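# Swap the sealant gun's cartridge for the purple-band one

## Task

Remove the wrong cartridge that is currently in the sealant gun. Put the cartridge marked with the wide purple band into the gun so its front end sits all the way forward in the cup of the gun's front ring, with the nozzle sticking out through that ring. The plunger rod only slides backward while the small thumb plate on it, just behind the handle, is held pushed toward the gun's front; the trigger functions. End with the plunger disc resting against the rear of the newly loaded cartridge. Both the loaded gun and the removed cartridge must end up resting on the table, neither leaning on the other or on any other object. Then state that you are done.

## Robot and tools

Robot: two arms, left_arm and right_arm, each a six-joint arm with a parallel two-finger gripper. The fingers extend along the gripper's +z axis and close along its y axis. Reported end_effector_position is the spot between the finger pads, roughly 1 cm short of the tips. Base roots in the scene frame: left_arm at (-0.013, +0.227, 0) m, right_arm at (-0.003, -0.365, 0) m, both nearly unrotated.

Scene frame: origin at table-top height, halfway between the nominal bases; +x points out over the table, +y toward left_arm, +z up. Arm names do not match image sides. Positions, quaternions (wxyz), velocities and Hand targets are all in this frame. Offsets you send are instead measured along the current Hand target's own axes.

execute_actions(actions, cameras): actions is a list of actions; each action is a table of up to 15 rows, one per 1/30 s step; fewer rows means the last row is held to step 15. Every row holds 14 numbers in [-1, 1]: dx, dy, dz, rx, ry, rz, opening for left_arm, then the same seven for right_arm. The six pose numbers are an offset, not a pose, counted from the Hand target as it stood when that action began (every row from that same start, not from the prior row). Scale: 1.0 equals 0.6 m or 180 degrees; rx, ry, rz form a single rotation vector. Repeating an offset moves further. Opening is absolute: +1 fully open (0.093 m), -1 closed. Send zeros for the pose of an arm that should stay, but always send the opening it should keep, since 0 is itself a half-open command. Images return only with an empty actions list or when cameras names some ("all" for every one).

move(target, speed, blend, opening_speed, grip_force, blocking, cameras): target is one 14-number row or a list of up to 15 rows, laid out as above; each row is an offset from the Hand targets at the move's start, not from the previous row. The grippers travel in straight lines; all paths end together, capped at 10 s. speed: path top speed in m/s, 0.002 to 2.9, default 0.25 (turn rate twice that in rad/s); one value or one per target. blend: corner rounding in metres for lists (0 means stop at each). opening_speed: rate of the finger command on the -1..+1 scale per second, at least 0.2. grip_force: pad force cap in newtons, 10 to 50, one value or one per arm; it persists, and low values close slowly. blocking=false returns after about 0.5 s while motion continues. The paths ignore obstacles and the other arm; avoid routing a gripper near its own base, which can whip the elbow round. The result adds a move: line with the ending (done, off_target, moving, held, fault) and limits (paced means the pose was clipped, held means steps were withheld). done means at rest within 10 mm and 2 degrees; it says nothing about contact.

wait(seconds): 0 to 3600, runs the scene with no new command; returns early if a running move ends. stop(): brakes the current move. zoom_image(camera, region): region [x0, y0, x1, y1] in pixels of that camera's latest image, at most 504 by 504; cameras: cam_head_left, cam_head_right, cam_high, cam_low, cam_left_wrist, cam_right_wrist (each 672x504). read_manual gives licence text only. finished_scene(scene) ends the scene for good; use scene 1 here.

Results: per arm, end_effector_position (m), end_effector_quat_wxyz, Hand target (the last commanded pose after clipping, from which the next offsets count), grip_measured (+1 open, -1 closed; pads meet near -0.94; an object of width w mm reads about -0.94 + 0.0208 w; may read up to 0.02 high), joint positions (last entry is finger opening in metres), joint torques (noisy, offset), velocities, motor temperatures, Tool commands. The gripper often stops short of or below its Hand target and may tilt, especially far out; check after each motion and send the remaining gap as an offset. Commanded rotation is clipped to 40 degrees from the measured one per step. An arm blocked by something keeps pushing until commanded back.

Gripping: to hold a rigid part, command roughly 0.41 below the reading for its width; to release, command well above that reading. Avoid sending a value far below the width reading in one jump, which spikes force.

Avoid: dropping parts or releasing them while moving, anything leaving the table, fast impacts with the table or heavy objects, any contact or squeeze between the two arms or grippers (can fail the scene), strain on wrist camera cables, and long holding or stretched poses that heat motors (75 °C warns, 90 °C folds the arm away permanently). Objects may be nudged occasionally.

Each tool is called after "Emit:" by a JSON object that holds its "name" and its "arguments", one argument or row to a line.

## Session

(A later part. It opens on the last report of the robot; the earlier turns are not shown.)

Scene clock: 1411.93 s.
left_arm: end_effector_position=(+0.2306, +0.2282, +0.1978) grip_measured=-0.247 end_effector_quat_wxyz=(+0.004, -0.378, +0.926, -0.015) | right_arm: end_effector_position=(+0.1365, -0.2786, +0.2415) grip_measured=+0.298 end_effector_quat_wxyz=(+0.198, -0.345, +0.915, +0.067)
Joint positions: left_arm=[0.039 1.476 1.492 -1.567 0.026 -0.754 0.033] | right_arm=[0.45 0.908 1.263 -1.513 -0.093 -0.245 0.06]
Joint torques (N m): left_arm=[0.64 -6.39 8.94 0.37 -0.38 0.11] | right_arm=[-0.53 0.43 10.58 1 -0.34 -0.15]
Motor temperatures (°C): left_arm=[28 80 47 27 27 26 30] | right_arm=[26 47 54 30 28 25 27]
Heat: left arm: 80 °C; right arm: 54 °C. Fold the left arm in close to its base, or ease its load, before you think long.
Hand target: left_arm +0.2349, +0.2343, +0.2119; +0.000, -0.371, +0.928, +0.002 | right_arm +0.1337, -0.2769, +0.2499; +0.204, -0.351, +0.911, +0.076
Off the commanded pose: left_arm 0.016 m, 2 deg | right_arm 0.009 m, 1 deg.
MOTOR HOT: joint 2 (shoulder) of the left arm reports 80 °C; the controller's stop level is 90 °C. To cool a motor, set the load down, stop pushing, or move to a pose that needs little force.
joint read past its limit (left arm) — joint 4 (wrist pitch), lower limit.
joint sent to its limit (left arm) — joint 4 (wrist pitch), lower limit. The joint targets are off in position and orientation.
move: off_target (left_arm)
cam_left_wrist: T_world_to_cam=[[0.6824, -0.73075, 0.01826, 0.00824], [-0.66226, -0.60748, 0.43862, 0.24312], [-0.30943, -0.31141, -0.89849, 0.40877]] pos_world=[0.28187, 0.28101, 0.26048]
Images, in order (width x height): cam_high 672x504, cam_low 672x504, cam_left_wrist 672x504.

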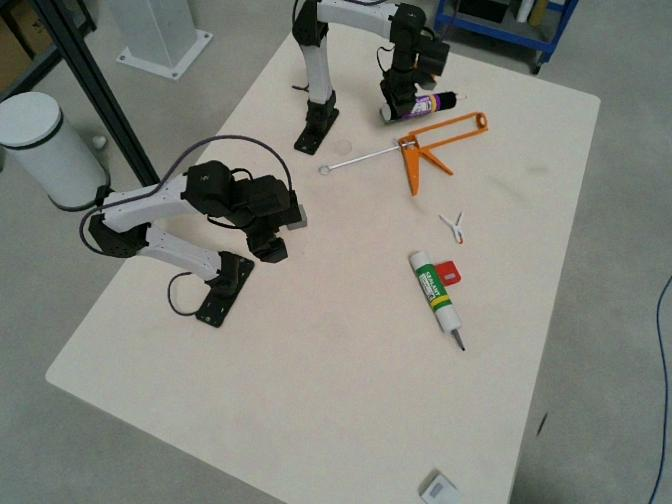

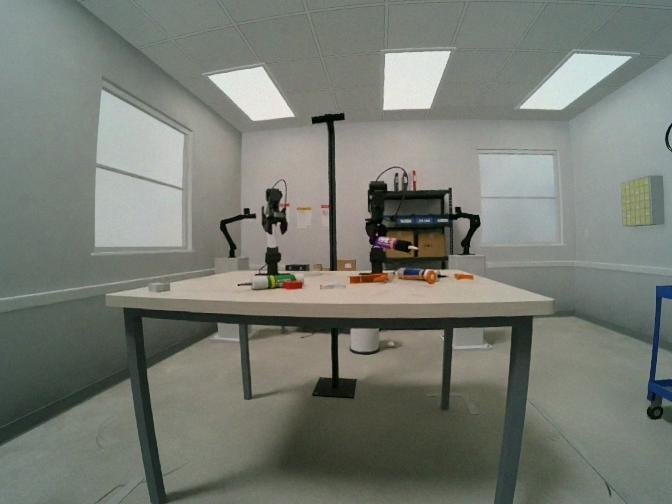

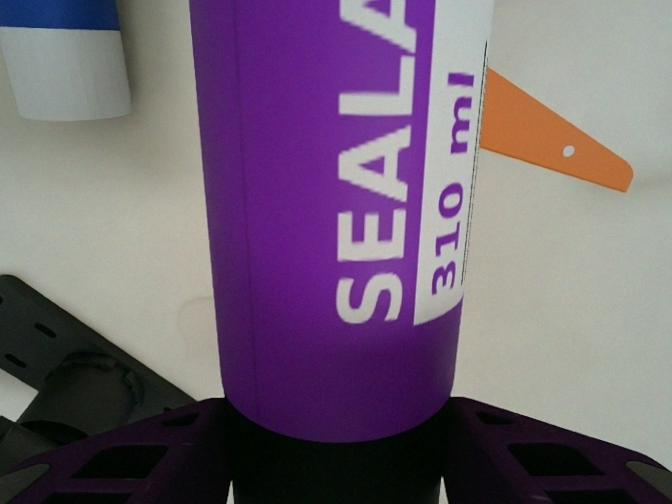

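Emit:
{"name": "move", "arguments": {
  "target": [-0.1085,0,0.143,0,0,0.0145,-0.8,0,0,0,0,0,0,0.3],
  "speed": 0.12,
  "cameras": ["cam_left_wrist","cam_high","cam_low"]
}}

Emit:
{"name": "zoom_image", "arguments": {
  "camera": "cam_high",
  "region": [370, 80, 500, 180]
}}

Emit:
{"name": "zoom_image", "arguments": {
  "camera": "cam_low",
  "region": [340, 230, 480, 300]
}}

Scene clock: 1429.40 s.
left_arm: end_effector_position=(+0.2689, +0.2709, +0.1223) grip_measured=-0.247 end_effector_quat_wxyz=(-0.033, -0.352, +0.935, -0.007) | right_arm: end_effector_position=(+0.1365, -0.2786, +0.2415) grip_measured=+0.298 end_effector_quat_wxyz=(+0.198, -0.345, +0.915, +0.067)
Joint positions: left_arm=[0.186 1.679 1.392 -1.346 0.026 -0.552 0.033] | right_arm=[0.45 0.908 1.263 -1.513 -0.093 -0.245 0.06]
Joint torques (N m): left_arm=[0.64 -6.3 7.86 0.56 -0.39 0.09] | right_arm=[-0.53 0.36 10.61 1 -0.35 -0.15]
Motor temperatures (°C): left_arm=[28 63 48 27 27 26 30] | right_arm=[26 46 54 30 28 25 27]
Heat: left arm: 63 °C; right arm: 54 °C.
Hand target: left_arm +0.2820, +0.2794, +0.1261; +0.000, -0.350, +0.937, +0.002 | right_arm +0.1337, -0.2769, +0.2499; +0.204, -0.351, +0.911, +0.076
Off the commanded pose: left_arm 0.016 m, 4 deg | right_arm 0.009 m, 1 deg.
MOTOR HOT: cleared for the motors of the left arm.
move: off_target (left_arm)
cam_left_wrist: T_world_to_cam=[[0.64082, -0.76735, -0.02276, 0.04085], [-0.65965, -0.56556, 0.49498, 0.30848], [-0.39269, -0.30218, -0.86861, 0.38241]] pos_world=[0.32748, 0.32137, 0.18041]
Images, in order (width x height): cam_high 672x504, cam_low 672x504, cam_left_wrist 672x504.

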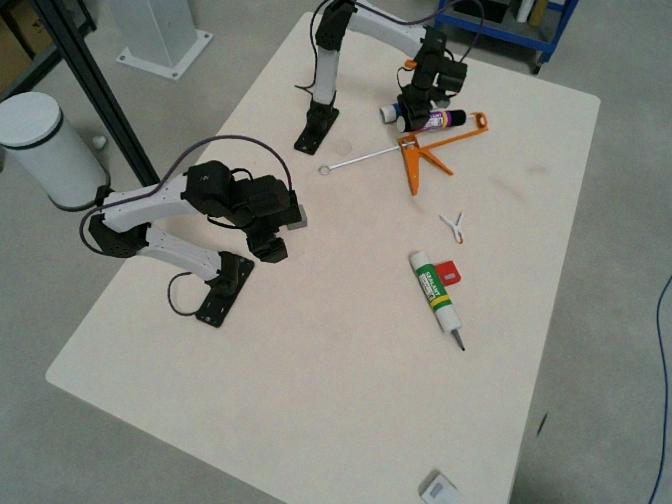

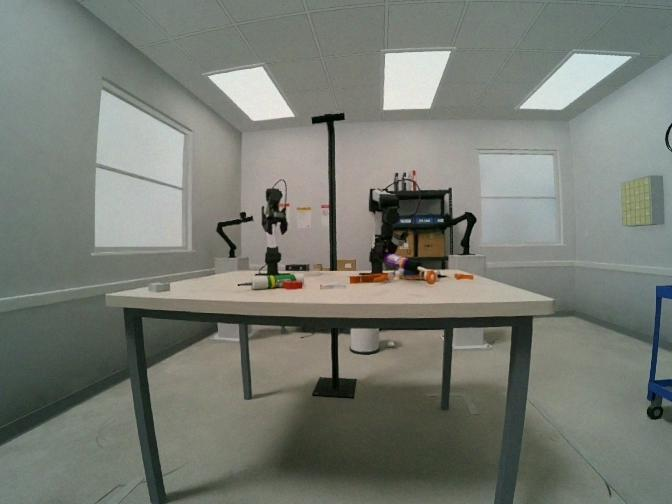

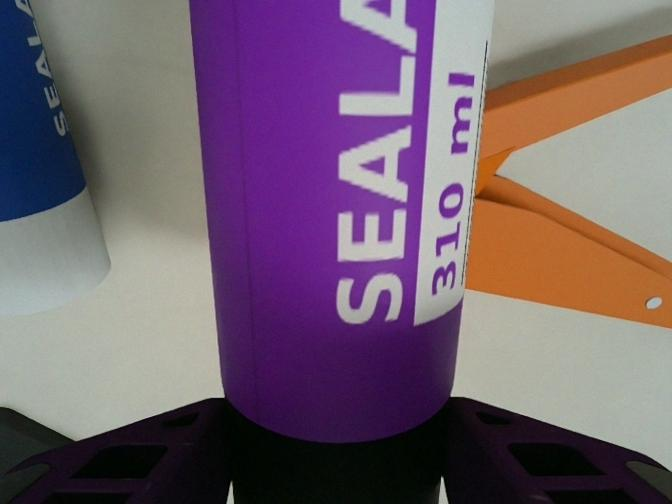

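Scaled by 3.877 from the camera's image (finer frame: 960x720).

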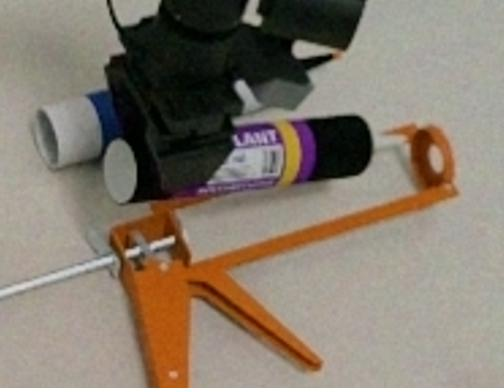

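Scaled by 3.600 from the camera's image (finer frame: 960x720).

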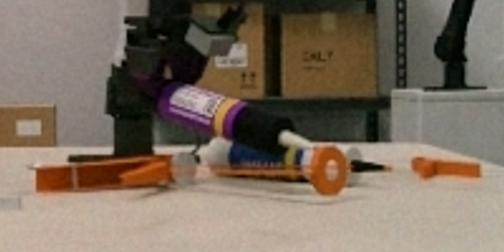

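Emit:
{"name": "move", "arguments": {
  "target": [-0.075,-0.0077,0.04,0,0,0,-0.8,0,0,0,0,0,0,0.3],
  "speed": 0.1,
  "cameras": ["cam_high","cam_low","cam_head_right"]
}}

Emit:
{"name": "zoom_image", "arguments": {
  "camera": "cam_high",
  "region": [370, 80, 500, 180]
}}

Emit:
{"name": "zoom_image", "arguments": {
  "camera": "cam_low",
  "region": [380, 250, 460, 290]
}}

Emit:
{"name": "zoom_image", "arguments": {
  "camera": "cam_head_right",
  "region": [180, 260, 300, 350]
}}

Scene clock: 1449.97 s.
left_arm: end_effector_position=(+0.2956, +0.2901, +0.0902) grip_measured=-0.247 end_effector_quat_wxyz=(-0.052, -0.349, +0.936, -0.006) | right_arm: end_effector_position=(+0.1365, -0.2786, +0.2415) grip_measured=+0.298 end_effector_quat_wxyz=(+0.198, -0.345, +0.915, +0.067)
Joint positions: left_arm=[0.232 1.838 1.452 -1.285 0.026 -0.498 0.033] | right_arm=[0.45 0.908 1.263 -1.513 -0.093 -0.245 0.06]
Joint torques (N m): left_arm=[0.72 -7.53 11.22 0.5 -0.39 0.09] | right_arm=[-0.59 0.36 10.54 1 -0.33 -0.16]
Motor temperatures (°C): left_arm=[28 54 48 27 27 26 30] | right_arm=[26 45 54 30 28 25 27]
Heat: left arm: 54 °C; right arm: 54 °C.
Hand target: left_arm +0.3189, +0.3055, +0.1021; +0.000, -0.350, +0.937, +0.002 | right_arm +0.1337, -0.2769, +0.2499; +0.204, -0.351, +0.911, +0.076
Off the commanded pose: left_arm 0.030 m, 6 deg | right_arm 0.009 m, 1 deg.
move: off_target (left_arm)
Images, in order (width x height): cam_head_right 672x504, cam_high 672x504, cam_low 672x504.

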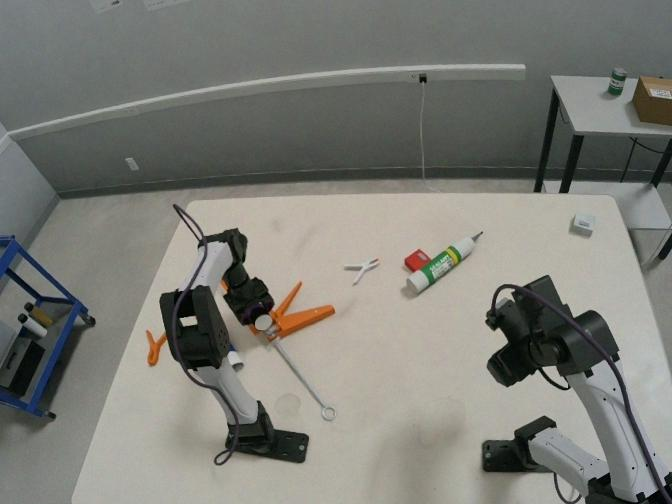

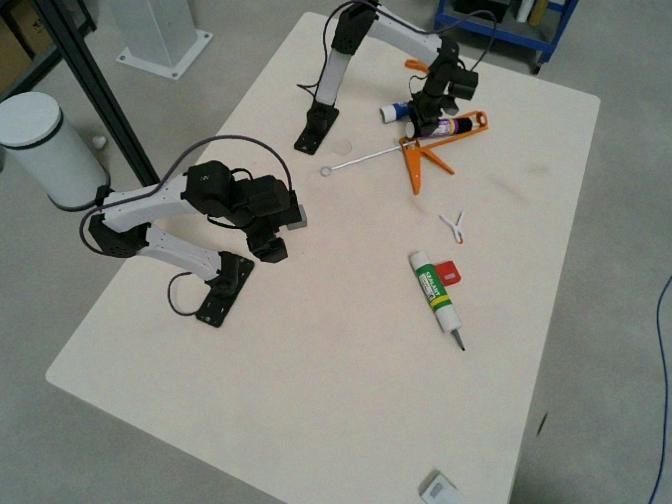

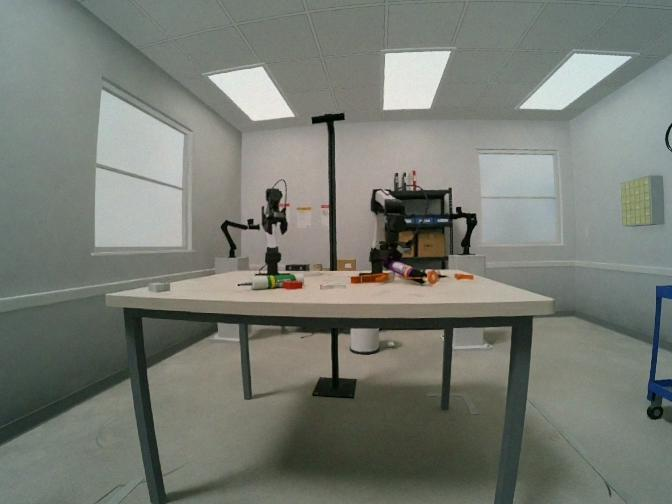

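Scaled by 3.877 from the camera's image (finer frame: 960x720).

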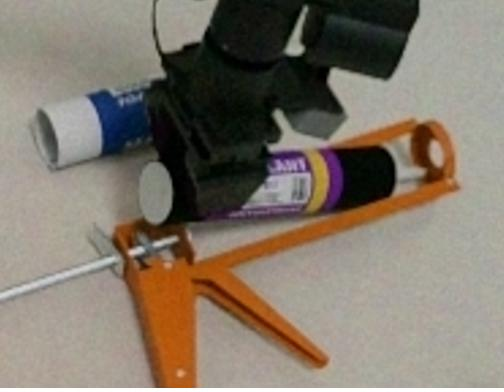

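Scaled by 6.300 from the camera's image (finer frame: 960x720).

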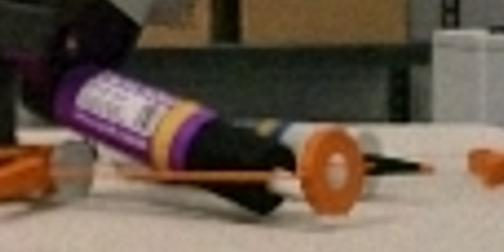

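Scaled by 4.200 from the camera's image (finer frame: 960x720).

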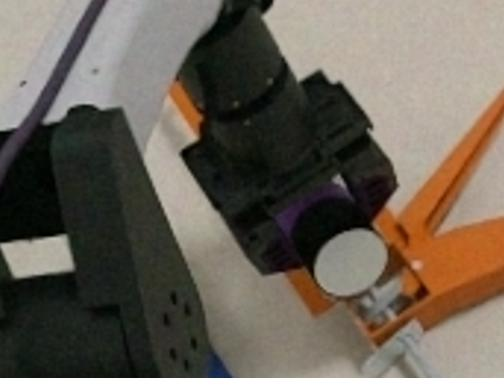

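Emit:
{"name": "move", "arguments": {
  "target": [
    [0.055,0,-0.02,0,0,0,-0.8,0,0,0,0,0,0,0.3],
    [0.055,0,0.015,0,-0.035,0,-0.8,0,0,0,0,0,0,0.3]
  ],
  "speed": 0.1,
  "blend": [0.01,0],
  "cameras": ["cam_high","cam_low"]
}}

Emit:
{"name": "zoom_image", "arguments": {
  "camera": "cam_high",
  "region": [370, 80, 500, 180]
}}

Emit:
{"name": "zoom_image", "arguments": {
  "camera": "cam_low",
  "region": [380, 250, 460, 290]
}}

Scene clock: 1467.53 s.
left_arm: end_effector_position=(+0.2756, +0.2723, +0.0857) grip_measured=-0.247 end_effector_quat_wxyz=(-0.008, -0.343, +0.939, +0.006) | right_arm: end_effector_position=(+0.1365, -0.2786, +0.2415) grip_measured=+0.298 end_effector_quat_wxyz=(+0.198, -0.345, +0.915, +0.067)
Joint positions: left_arm=[0.168 1.68 1.249 -1.158 -0.008 -0.55 0.033] | right_arm=[0.45 0.908 1.263 -1.513 -0.093 -0.245 0.06]
Joint torques (N m): left_arm=[-0.51 -8.39 6.34 1.03 -0.67 -0.14] | right_arm=[-0.57 0.36 10.59 1.01 -0.33 -0.15]
Motor temperatures (°C): left_arm=[28 54 48 27 27 26 30] | right_arm=[26 45 55 30 28 25 27]
Heat: left arm: 54 °C; right arm: 55 °C.
Hand target: left_arm +0.2940, +0.2839, +0.0931; +0.051, -0.350, +0.935, +0.021 | right_arm +0.1337, -0.2769, +0.2499; +0.204, -0.351, +0.911, +0.076
Off the commanded pose: left_arm 0.023 m, 7 deg | right_arm 0.009 m, 1 deg.
move: off_target (left_arm)

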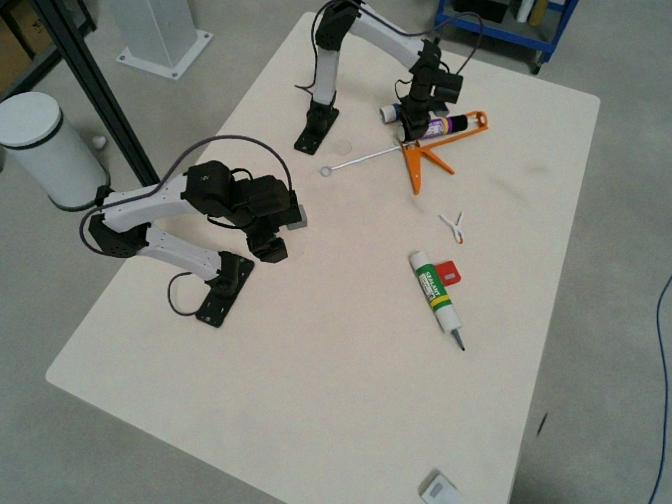

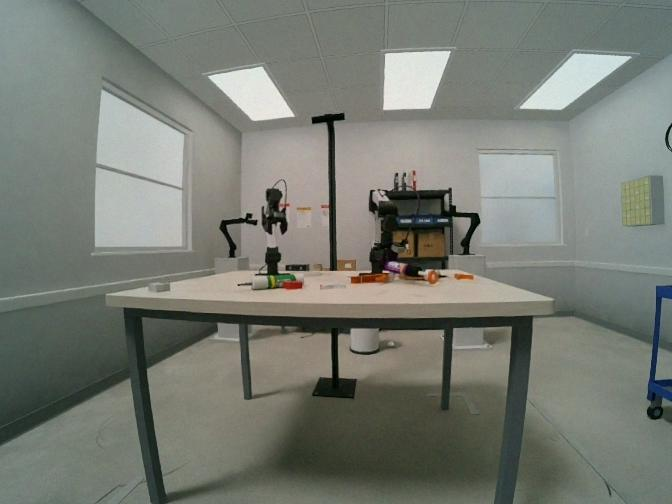

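Scaled by 3.877 from the camera's image (finer frame: 960x720).

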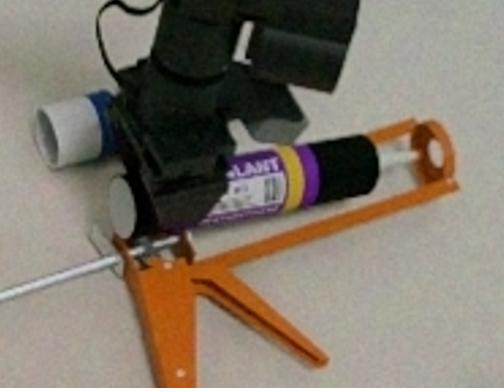

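Scaled by 6.300 from the camera's image (finer frame: 960x720).

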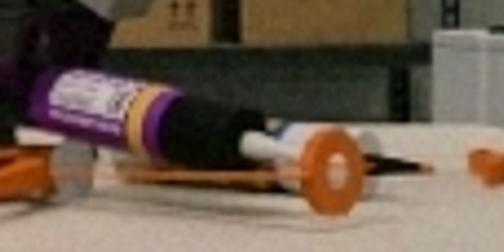

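Emit:
{"name": "move", "arguments": {
  "target": [-0.05,0,0.014,0,0,0,-0.8,0,0,0,0,0,0,0.3],
  "speed": 0.08,
  "cameras": ["cam_high","cam_low"]
}}

Emit:
{"name": "zoom_image", "arguments": {
  "camera": "cam_high",
  "region": [370, 80, 500, 180]
}}

Emit:
{"name": "zoom_image", "arguments": {
  "camera": "cam_low",
  "region": [380, 250, 460, 290]
}}

Scene clock: 1480.40 s.
left_arm: end_effector_position=(+0.2885, +0.2860, +0.0839) grip_measured=-0.247 end_effector_quat_wxyz=(-0.004, -0.351, +0.936, +0.007) | right_arm: end_effector_position=(+0.1365, -0.2786, +0.2415) grip_measured=+0.298 end_effector_quat_wxyz=(+0.198, -0.345, +0.915, +0.067)
Joint positions: left_arm=[0.203 1.731 1.3 -1.15 -0.012 -0.532 0.033] | right_arm=[0.45 0.908 1.263 -1.513 -0.093 -0.245 0.06]
Joint torques (N m): left_arm=[0.64 -5.41 9.83 1.08 -0.59 0.09] | right_arm=[-0.58 0.35 10.56 1 -0.34 -0.16]
Motor temperatures (°C): left_arm=[28 54 46 28 27 26 30] | right_arm=[26 44 55 30 28 25 27]
Heat: left arm: 54 °C; right arm: 55 °C.
Hand target: left_arm +0.3172, +0.3041, +0.0881; +0.051, -0.350, +0.935, +0.021 | right_arm +0.1337, -0.2769, +0.2499; +0.204, -0.351, +0.911, +0.076
Off the commanded pose: left_arm 0.034 m, 7 deg | right_arm 0.009 m, 1 deg.
move: off_target (left_arm)

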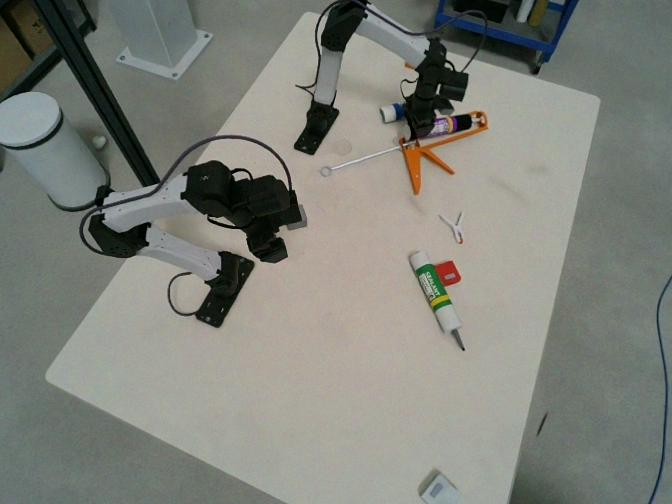

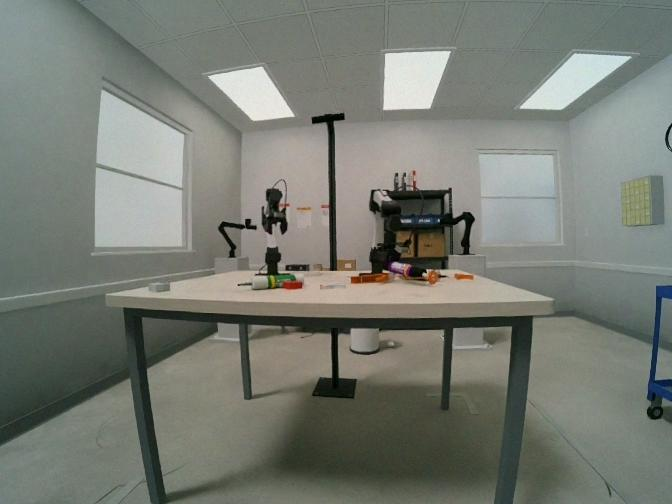

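Scaled by 3.877 from the camera's image (finer frame: 960x720).

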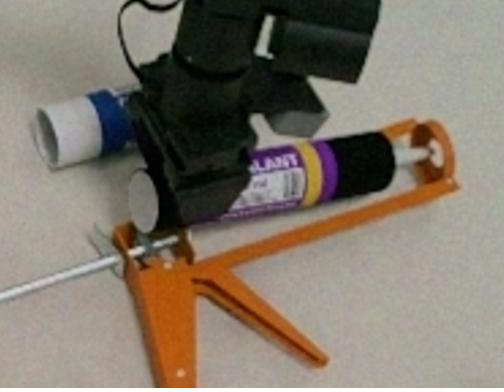

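Scaled by 6.300 from the camera's image (finer frame: 960x720).

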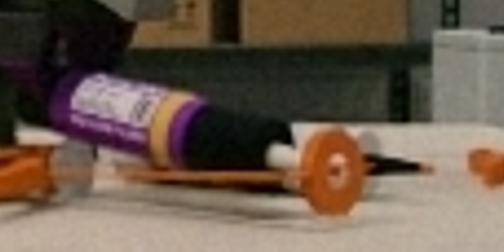

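Emit:
{"name": "move", "arguments": {
  "target": [-0.06,0,0.02,0,0,0,-0.8,0,0,0,0,0,0,0.3],
  "speed": 0.08,
  "cameras": ["cam_high","cam_low"]
}}

Emit:
{"name": "zoom_image", "arguments": {
  "camera": "cam_high",
  "region": [370, 80, 500, 180]
}}

Emit:
{"name": "zoom_image", "arguments": {
  "camera": "cam_low",
  "region": [380, 250, 460, 290]
}}

Scene clock: 1488.60 s.
left_arm: end_effector_position=(+0.3179, +0.3096, +0.0783) grip_measured=-0.246 end_effector_quat_wxyz=(-0.001, -0.349, +0.937, +0.006) | right_arm: end_effector_position=(+0.1365, -0.2786, +0.2415) grip_measured=+0.298 end_effector_quat_wxyz=(+0.198, -0.345, +0.915, +0.067)
Joint positions: left_arm=[0.255 1.854 1.429 -1.149 -0.012 -0.477 0.033] | right_arm=[0.45 0.908 1.263 -1.513 -0.093 -0.245 0.06]
Joint torques (N m): left_arm=[0.69 -6.17 9.63 1.12 -0.53 0.09] | right_arm=[-0.61 0.38 10.58 1.02 -0.34 -0.16]
Motor temperatures (°C): left_arm=[28 52 47 28 27 26 30] | right_arm=[26 44 55 30 28 25 27]
Heat: left arm: 52 °C; right arm: 55 °C.
Hand target: left_arm +0.3452, +0.3284, +0.0801; +0.051, -0.350, +0.935, +0.021 | right_arm +0.1337, -0.2769, +0.2499; +0.204, -0.351, +0.911, +0.076
Off the commanded pose: left_arm 0.033 m, 6 deg | right_arm 0.009 m, 1 deg.
move: off_target (left_arm)

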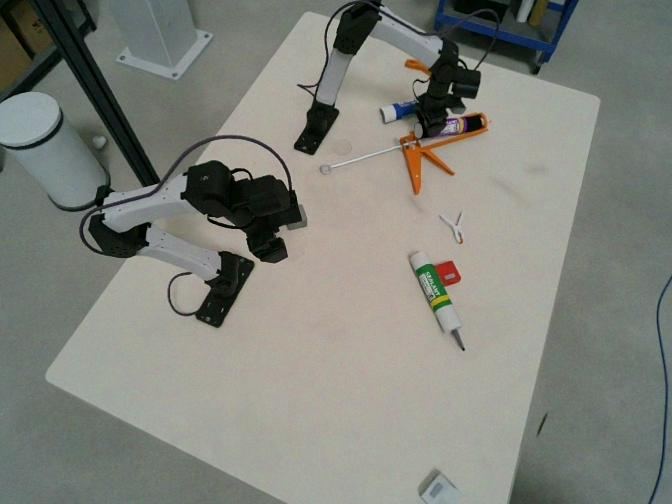

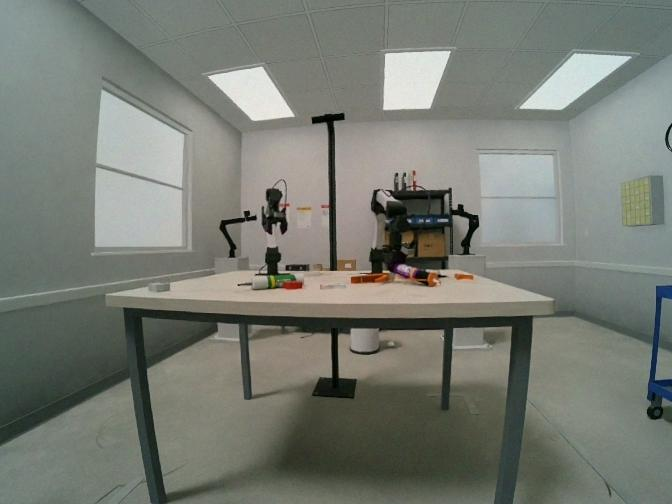

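Scaled by 3.877 from the camera's image (finer frame: 960x720).

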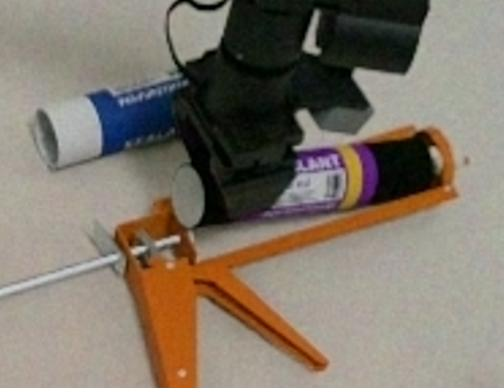

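Scaled by 6.300 from the camera's image (finer frame: 960x720).

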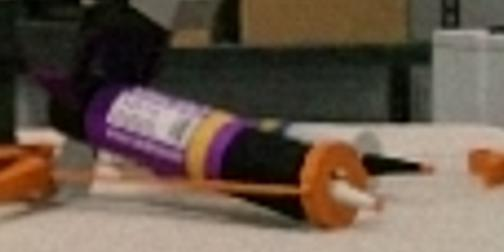

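Emit:
{"name": "move", "arguments": {
  "target": [
    [-0.03,0,0.01,0,-0.02,0,-0.8,0,0,0,0,0,0,0.3],
    [-0.03,0,0.075,0,-0.065,0,-0.8,0,0,0,0,0,0,0.3]
  ],
  "speed": 0.06,
  "cameras": ["cam_high","cam_low"]
}}

Emit:
{"name": "zoom_image", "arguments": {
  "camera": "cam_high",
  "region": [370, 80, 500, 180]
}}

Emit:
{"name": "zoom_image", "arguments": {
  "camera": "cam_low",
  "region": [380, 250, 460, 290]
}}

Scene clock: 1501.47 s.
left_arm: end_effector_position=(+0.3421, +0.3281, +0.0393) grip_measured=-0.246 end_effector_quat_wxyz=(+0.093, -0.343, +0.934, +0.034) | right_arm: end_effector_position=(+0.1365, -0.2786, +0.2415) grip_measured=+0.298 end_effector_quat_wxyz=(+0.198, -0.345, +0.915, +0.067)
Joint positions: left_arm=[0.254 1.843 1.235 -0.787 -0.089 -0.46 0.033] | right_arm=[0.45 0.908 1.263 -1.513 -0.093 -0.245 0.06]
Joint torques (N m): left_arm=[-0.21 -7.06 4.98 1.85 -0.75 0] | right_arm=[-0.58 0.36 10.56 1.02 -0.33 -0.15]
Motor temperatures (°C): left_arm=[28 51 46 29 27 26 30] | right_arm=[26 44 55 30 28 25 27]
Heat: left arm: 51 °C; right arm: 55 °C.
Hand target: left_arm +0.3624, +0.3435, +0.0374; +0.146, -0.346, +0.925, +0.056 | right_arm +0.1337, -0.2769, +0.2499; +0.204, -0.351, +0.911, +0.076
Off the commanded pose: left_arm 0.025 m, 7 deg | right_arm 0.009 m, 1 deg.
move: off_target (left_arm)

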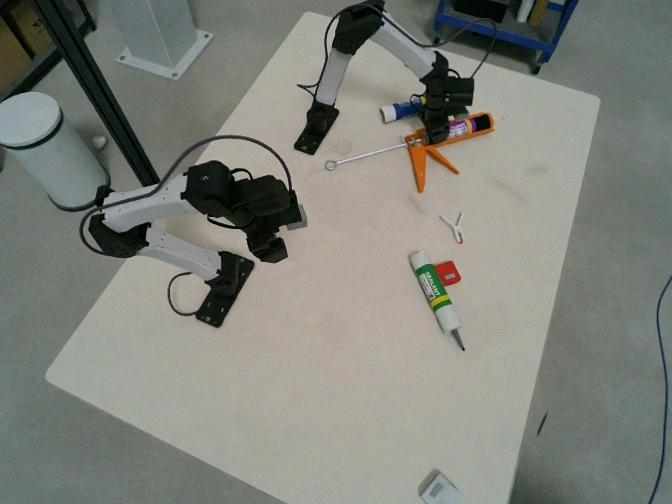

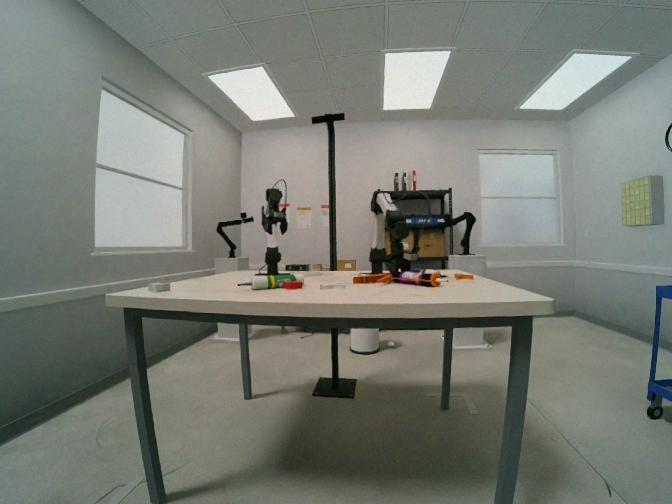

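Scaled by 3.877 from the camera's image (finer frame: 960x720).

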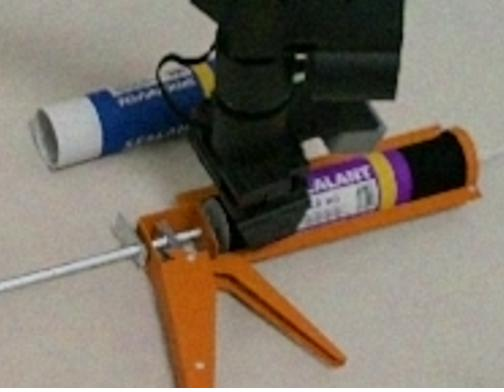

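Scaled by 6.300 from the camera's image (finer frame: 960x720).

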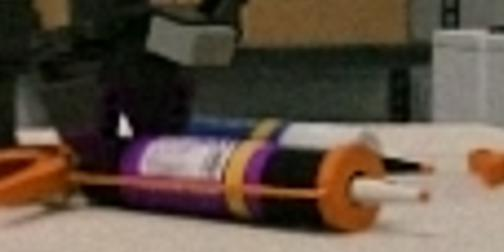

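Emit:
{"name": "move", "arguments": {
  "target": [
    [0.01,0,0,0,0.03,0,-0.8,0,0,0,0,0,0,0.3],
    [0.01,0,0,0,0.03,0,0.5,0,0,0,0,0,0,0.3],
    [0.08,0,-0.17,0,0.08,0,0.5,0,0,0,0,0,0,-1]
  ],
  "speed": 0.15,
  "cameras": ["cam_high","cam_left_wrist"]
}}

Emit:
{"name": "zoom_image", "arguments": {
  "camera": "cam_high",
  "region": [320, 80, 500, 200]
}}

Scene clock: 1513.43 s.
left_arm: end_effector_position=(+0.2972, +0.2934, +0.1020) grip_measured=+0.498 end_effector_quat_wxyz=(+0.003, -0.344, +0.939, +0.020) | right_arm: end_effector_position=(+0.1365, -0.2786, +0.2415) grip_measured=-0.972 end_effector_quat_wxyz=(+0.198, -0.345, +0.915, +0.067)
Joint positions: left_arm=[0.206 1.748 1.392 -1.214 -0.04 -0.514 0.069] | right_arm=[0.45 0.908 1.263 -1.513 -0.093 -0.245 0]
Joint torques (N m): left_arm=[-0.62 -9.13 9.58 0.17 -0.03 -0.14] | right_arm=[-0.54 0.35 10.5 1.01 -0.33 -0.15]
Motor temperatures (°C): left_arm=[28 52 47 30 27 26 30] | right_arm=[26 43 55 30 28 25 27]
Heat: left arm: 52 °C; right arm: 55 °C.
Hand target: left_arm +0.3042, +0.2927, +0.1195; +0.029, -0.350, +0.936, +0.013 | right_arm +0.1337, -0.2769, +0.2499; +0.204, -0.351, +0.911, +0.076
Off the commanded pose: left_arm 0.019 m, 3 deg | right_arm 0.009 m, 1 deg.
move: off_target (left_arm); target 2's new opening was sent with left_arm's hand 0.020 m and 2 deg from that target
cam_left_wrist: T_world_to_cam=[[0.62683, -0.77763, -0.04876, 0.04934], [-0.69435, -0.58591, 0.41783, 0.37417], [-0.35349, -0.22805, -0.90721, 0.35316]] pos_world=[0.35371, 0.33814, 0.16646]

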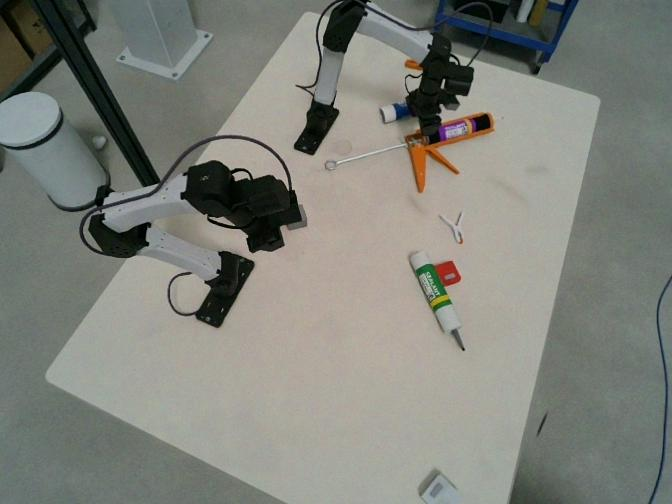

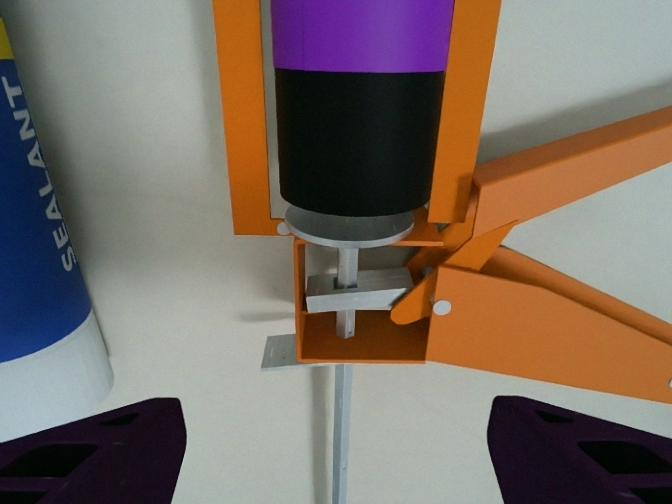

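Scaled by 2.800 from the camera's image (finer frame: 960x720).

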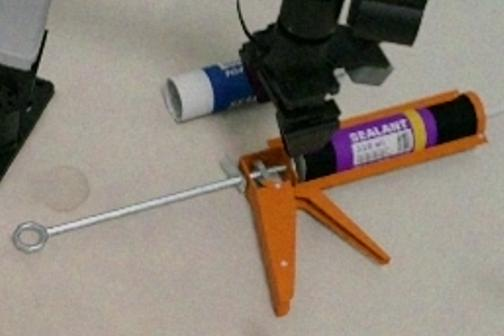

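Emit:
{"name": "move", "arguments": {
  "target": [0,0,-0.05,0,0,0,0.5,-0.204,0.577,0.332,0.0094,0,0.02,-1],
  "cameras": ["cam_right_wrist"]
}}

Scene clock: 1533.27 s.
left_arm: end_effector_position=(+0.2974, +0.2934, +0.1302) grip_measured=+0.498 end_effector_quat_wxyz=(+0.000, -0.345, +0.938, +0.020) | right_arm: end_effector_position=(+0.0437, +0.1059, +0.1130) grip_measured=-0.972 end_effector_quat_wxyz=(+0.194, -0.334, +0.920, +0.067)
Joint positions: left_arm=[0.206 1.748 1.504 -1.333 -0.04 -0.517 0.069] | right_arm=[1.577 2.114 1.87 -1.062 0.321 0.846 0]
Joint torques (N m): left_arm=[-0.87 -9.59 9.61 0.15 -0.04 -0.14] | right_arm=[0.61 -9.66 11.77 0.73 0.45 0.27]
Motor temperatures (°C): left_arm=[28 55 50 28 27 26 29] | right_arm=[26 44 56 30 28 25 27]
Heat: left arm: 55 °C; right arm: 56 °C.
Hand target: left_arm +0.3029, +0.2913, +0.1494; +0.029, -0.350, +0.936, +0.013 | right_arm +0.0468, +0.1104, +0.1199; +0.206, -0.319, +0.922, +0.069
Off the commanded pose: left_arm 0.020 m, 3 deg | right_arm 0.009 m, 2 deg.
move: off_target (left_arm)
cam_right_wrist: T_world_to_cam=[[0.63705, -0.77041, 0.02524, 0.0478], [-0.77082, -0.63683, 0.01705, 0.13692], [0.00294, -0.03032, -0.99954, 0.19747]] pos_world=[0.0745, 0.13001, 0.19384]

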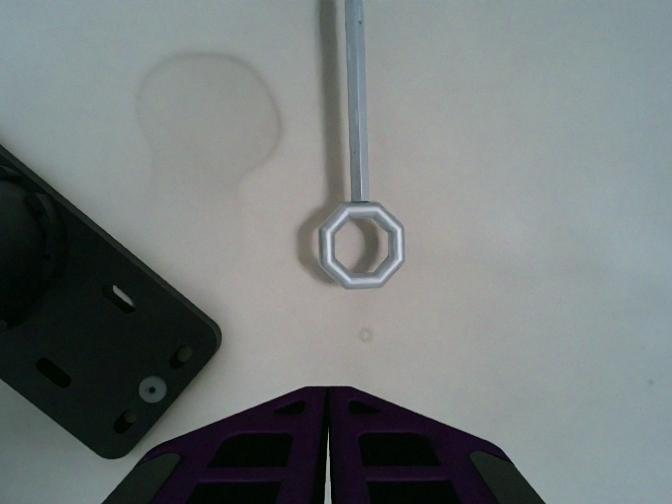

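Emit:
{"name": "move", "arguments": {
  "target": [
    [0,0,0,0,0,0,0.5,0.061,-0.022,0.131,0,0,0,-1],
    [0,0,0,0,0,0,0.5,-0.023,-0.022,0.17,0,0,0,-1]
  ],
  "speed": [0.2,0.06],
  "cameras": ["cam_right_wrist","cam_left_wrist"]
}}

Scene clock: 1547.40 s.
left_arm: end_effector_position=(+0.2974, +0.2934, +0.1302) grip_measured=+0.498 end_effector_quat_wxyz=(+0.000, -0.345, +0.938, +0.020) | right_arm: end_effector_position=(+0.0875, +0.1221, +0.0252) grip_measured=-0.972 end_effector_quat_wxyz=(+0.195, -0.328, +0.923, +0.054)
Joint positions: left_arm=[0.206 1.748 1.504 -1.333 -0.04 -0.517 0.069] | right_arm=[1.484 2.255 1.746 -0.792 0.311 0.766 0]
Joint torques (N m): left_arm=[-0.87 -9.59 9.61 0.15 -0.04 -0.13] | right_arm=[-0.98 -10.45 12.04 1.01 0.18 -0.14]
Motor temperatures (°C): left_arm=[28 57 51 28 27 26 29] | right_arm=[26 49 58 30 28 25 27]
Heat: left arm: 57 °C; right arm: 58 °C.
Hand target: left_arm +0.3029, +0.2913, +0.1494; +0.029, -0.350, +0.936, +0.013 | right_arm +0.0990, +0.1342, +0.0334; +0.206, -0.319, +0.922, +0.069
Off the commanded pose: left_arm 0.020 m, 3 deg | right_arm 0.019 m, 2 deg.
move: off_target (right_arm)
cam_left_wrist: T_world_to_cam=[[0.6289, -0.77577, -0.05165, 0.0498], [-0.69007, -0.58756, 0.42259, 0.36107], [-0.35818, -0.23012, -0.90485, 0.38047]] pos_world=[0.35412, 0.33834, 0.19425]
cam_right_wrist: T_world_to_cam=[[0.62303, -0.7808, 0.04681, 0.03657], [-0.78212, -0.62271, 0.02288, 0.18165], [0.01129, -0.05087, -0.99864, 0.11187]] pos_world=[0.11802, 0.14736, 0.10585]
Images, in order (width x height): cam_left_wrist 672x504, cam_right_wrist 672x504.

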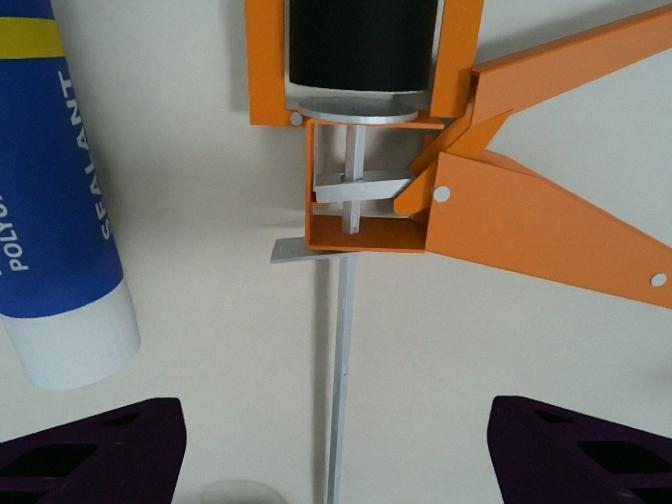

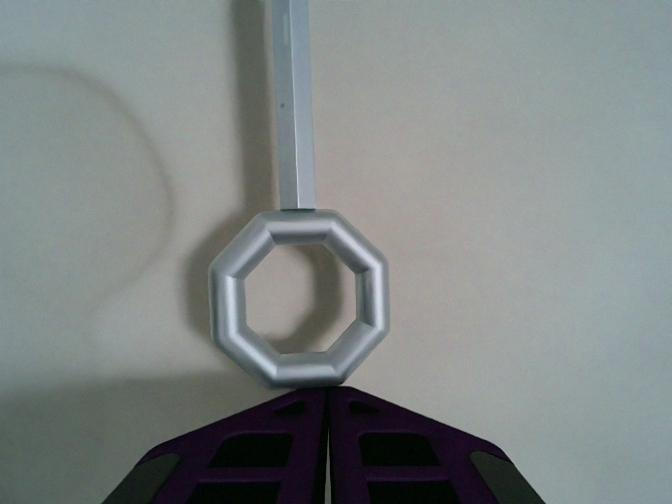

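Emit:
{"name": "move", "arguments": {
  "target": [
    [0.004,-0.156,0.03,0.02,0.012,0.611,0.3,0.02,0,0,0,0,0,-1],
    [0.013,-0.156,0.192,0.02,0.012,0.611,0.3,0.02,0,0,0,0,0,-1]
  ],
  "speed": [0.25,0.12],
  "cameras": ["cam_left_wrist","cam_high"]
}}

Scene clock: 1577.47 s.
left_arm: end_effector_position=(+0.3591, +0.2263, +0.0391) grip_measured=+0.302 end_effector_quat_wxyz=(-0.008, +0.556, +0.831, +0.006) | right_arm: end_effector_position=(+0.0880, +0.1190, +0.0213) grip_measured=-0.972 end_effector_quat_wxyz=(+0.194, -0.328, +0.923, +0.050)
Joint positions: left_arm=[0.007 2.009 1.482 -1.052 -0.019 1.168 0.06] | right_arm=[1.482 2.255 1.732 -0.788 0.311 0.766 0]
Joint torques (N m): left_arm=[-0.39 -7.57 6.27 0.46 0.14 0.13] | right_arm=[0.46 -12.15 7.82 1.23 0.25 0.06]
Motor temperatures (°C): left_arm=[28 56 51 28 27 26 29] | right_arm=[26 55 58 30 28 25 27]
Heat: left arm: 56 °C; right arm: 58 °C.
Hand target: left_arm +0.3637, +0.2207, +0.0337; +0.001, +0.567, +0.824, +0.000 | right_arm +0.0905, +0.1275, +0.0284; +0.206, -0.319, +0.922, +0.069
Off the commanded pose: left_arm 0.009 m, 2 deg | right_arm 0.011 m, 3 deg.
move: off_target (right_arm)
cam_left_wrist: T_world_to_cam=[[-0.93311, -0.35933, -0.01383, 0.41944], [-0.3261, 0.82936, 0.45367, -0.04989], [-0.15155, 0.42784, -0.89106, 0.08105]] pos_world=[0.3874, 0.15742, 0.10065]
Images, in order (width x height): cam_high 672x504, cam_left_wrist 672x504.

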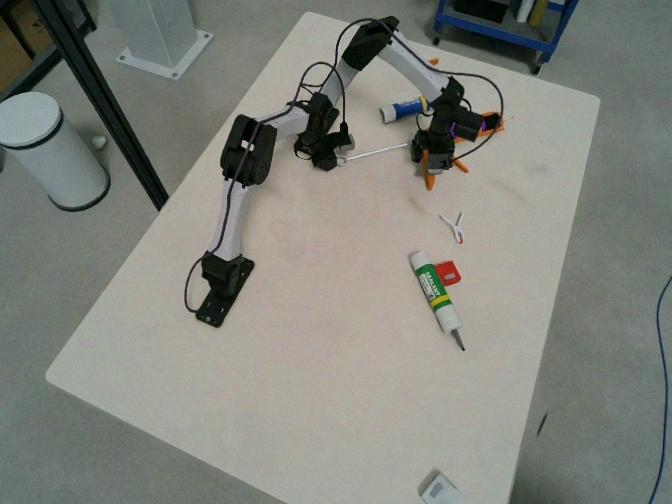

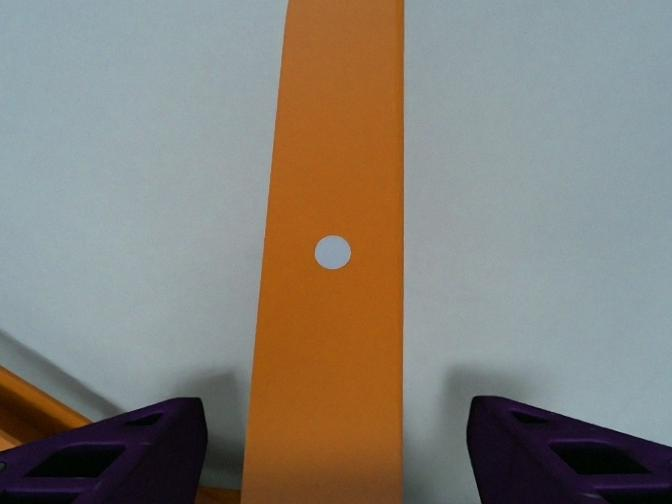

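Emit:
{"name": "move", "arguments": {
  "target": [
    [0,0,0.006,0,0,0,-0.8,0,0,0,0,0,0,-1],
    [-0.01,-0.032,0.006,0,0,0,-0.8,-0.11,0,0.05,0,0,0,-1]
  ],
  "speed": 0.06,
  "cameras": ["cam_high","cam_right_wrist","cam_low"]
}}

Emit:
{"name": "zoom_image", "arguments": {
  "camera": "cam_high",
  "region": [320, 80, 520, 200]
}}

Emit:
{"name": "zoom_image", "arguments": {
  "camera": "cam_low",
  "region": [340, 240, 480, 300]
}}

Scene clock: 1589.37 s.
left_arm: end_effector_position=(+0.3609, +0.2266, +0.0386) grip_measured=-0.495 end_effector_quat_wxyz=(-0.001, +0.562, +0.827, +0.011) | right_arm: end_effector_position=(+0.0886, +0.1228, +0.0183) grip_measured=-0.972 end_effector_quat_wxyz=(+0.186, -0.333, +0.923, +0.046)
Joint positions: left_arm=[0.007 1.999 1.467 -1.027 -0.02 1.182 0.021] | right_arm=[1.477 2.283 1.772 -0.811 0.298 0.753 0]
Joint torques (N m): left_arm=[-1.24 -8.5 3.79 0.47 0.15 -0.08] | right_arm=[0.24 -12.37 7.88 0.94 0.25 0.06]
Motor temperatures (°C): left_arm=[28 54 49 28 27 26 29] | right_arm=[26 58 55 31 28 25 27]
Heat: left arm: 54 °C; right arm: 58 °C.
Hand target: left_arm +0.3566, +0.2153, +0.0302; +0.001, +0.567, +0.824, +0.000 (not the last commanded pose) | right_arm +0.0922, +0.1252, +0.0243; +0.194, -0.327, +0.924, +0.053 (not the last commanded pose)
Off the commanded pose: left_arm 0.024 m, 1 deg | right_arm 0.078 m, 4 deg.
move: held (right_arm; a check stopped the path), off_target (left_arm; braked when a check withheld steps of right_arm); path passed 1 of 2 targets; limits=held
pose unreachable (right arm): on one or more control steps of this call, first in action 0 (counted from 0), this arm could not follow its commanded pose, so it was not sent that pose on those steps. It may still have moved: this result reports where it is.
cause: moving toward the commanded pose would bring a part of the arm too close to another arm (this arm's wrist (the part past joint 4) and the left arm's upper arm (the part past joint 2), along the way the arms are being sent, or toward where that arm still pushes).
cam_right_wrist: T_world_to_cam=[[0.63011, -0.77435, 0.05779, 0.03508], [-0.7765, -0.62846, 0.04559, 0.18288], [0.00101, -0.0736, -0.99729, 0.10872]] pos_world=[0.11979, 0.1501, 0.09806]
Images, in order (width x height): cam_high 672x504, cam_low 672x504, cam_right_wrist 672x504.

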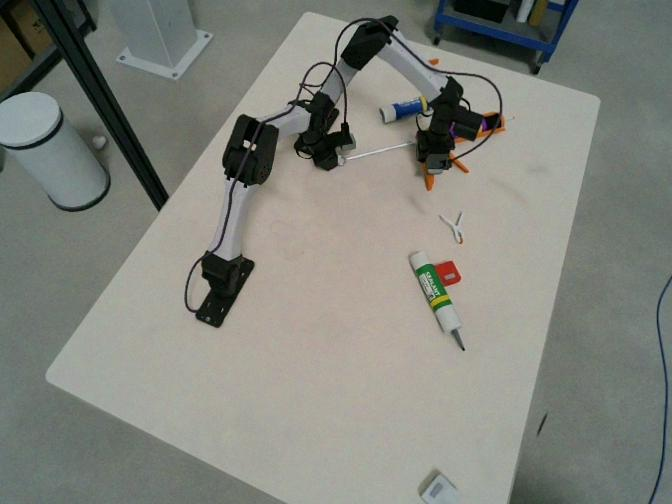

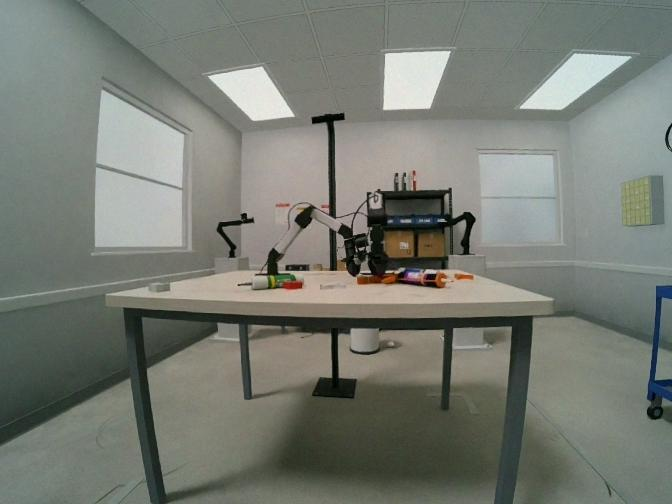

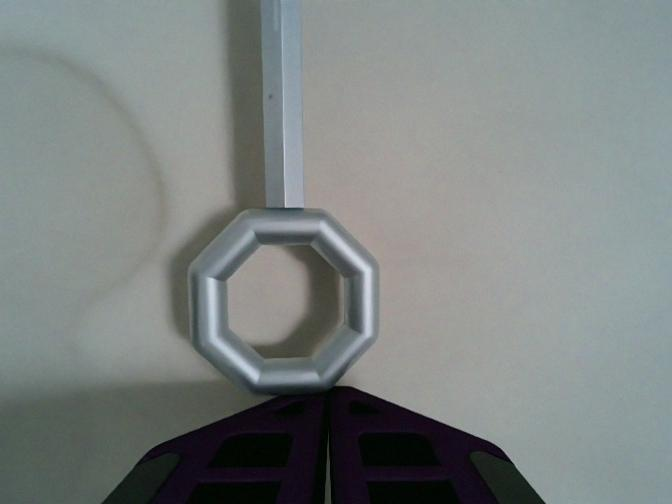

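Scaled by 2.520 from the camera's image (finer frame: 960x720).

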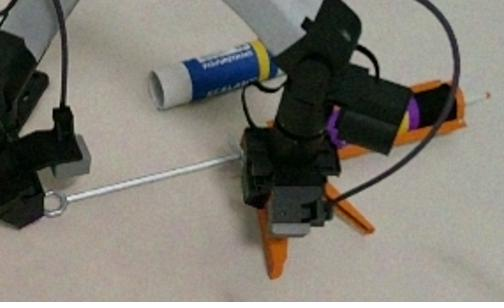

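Scaled by 3.600 from the camera's image (finer frame: 960x720).

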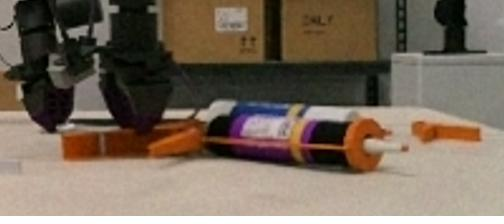

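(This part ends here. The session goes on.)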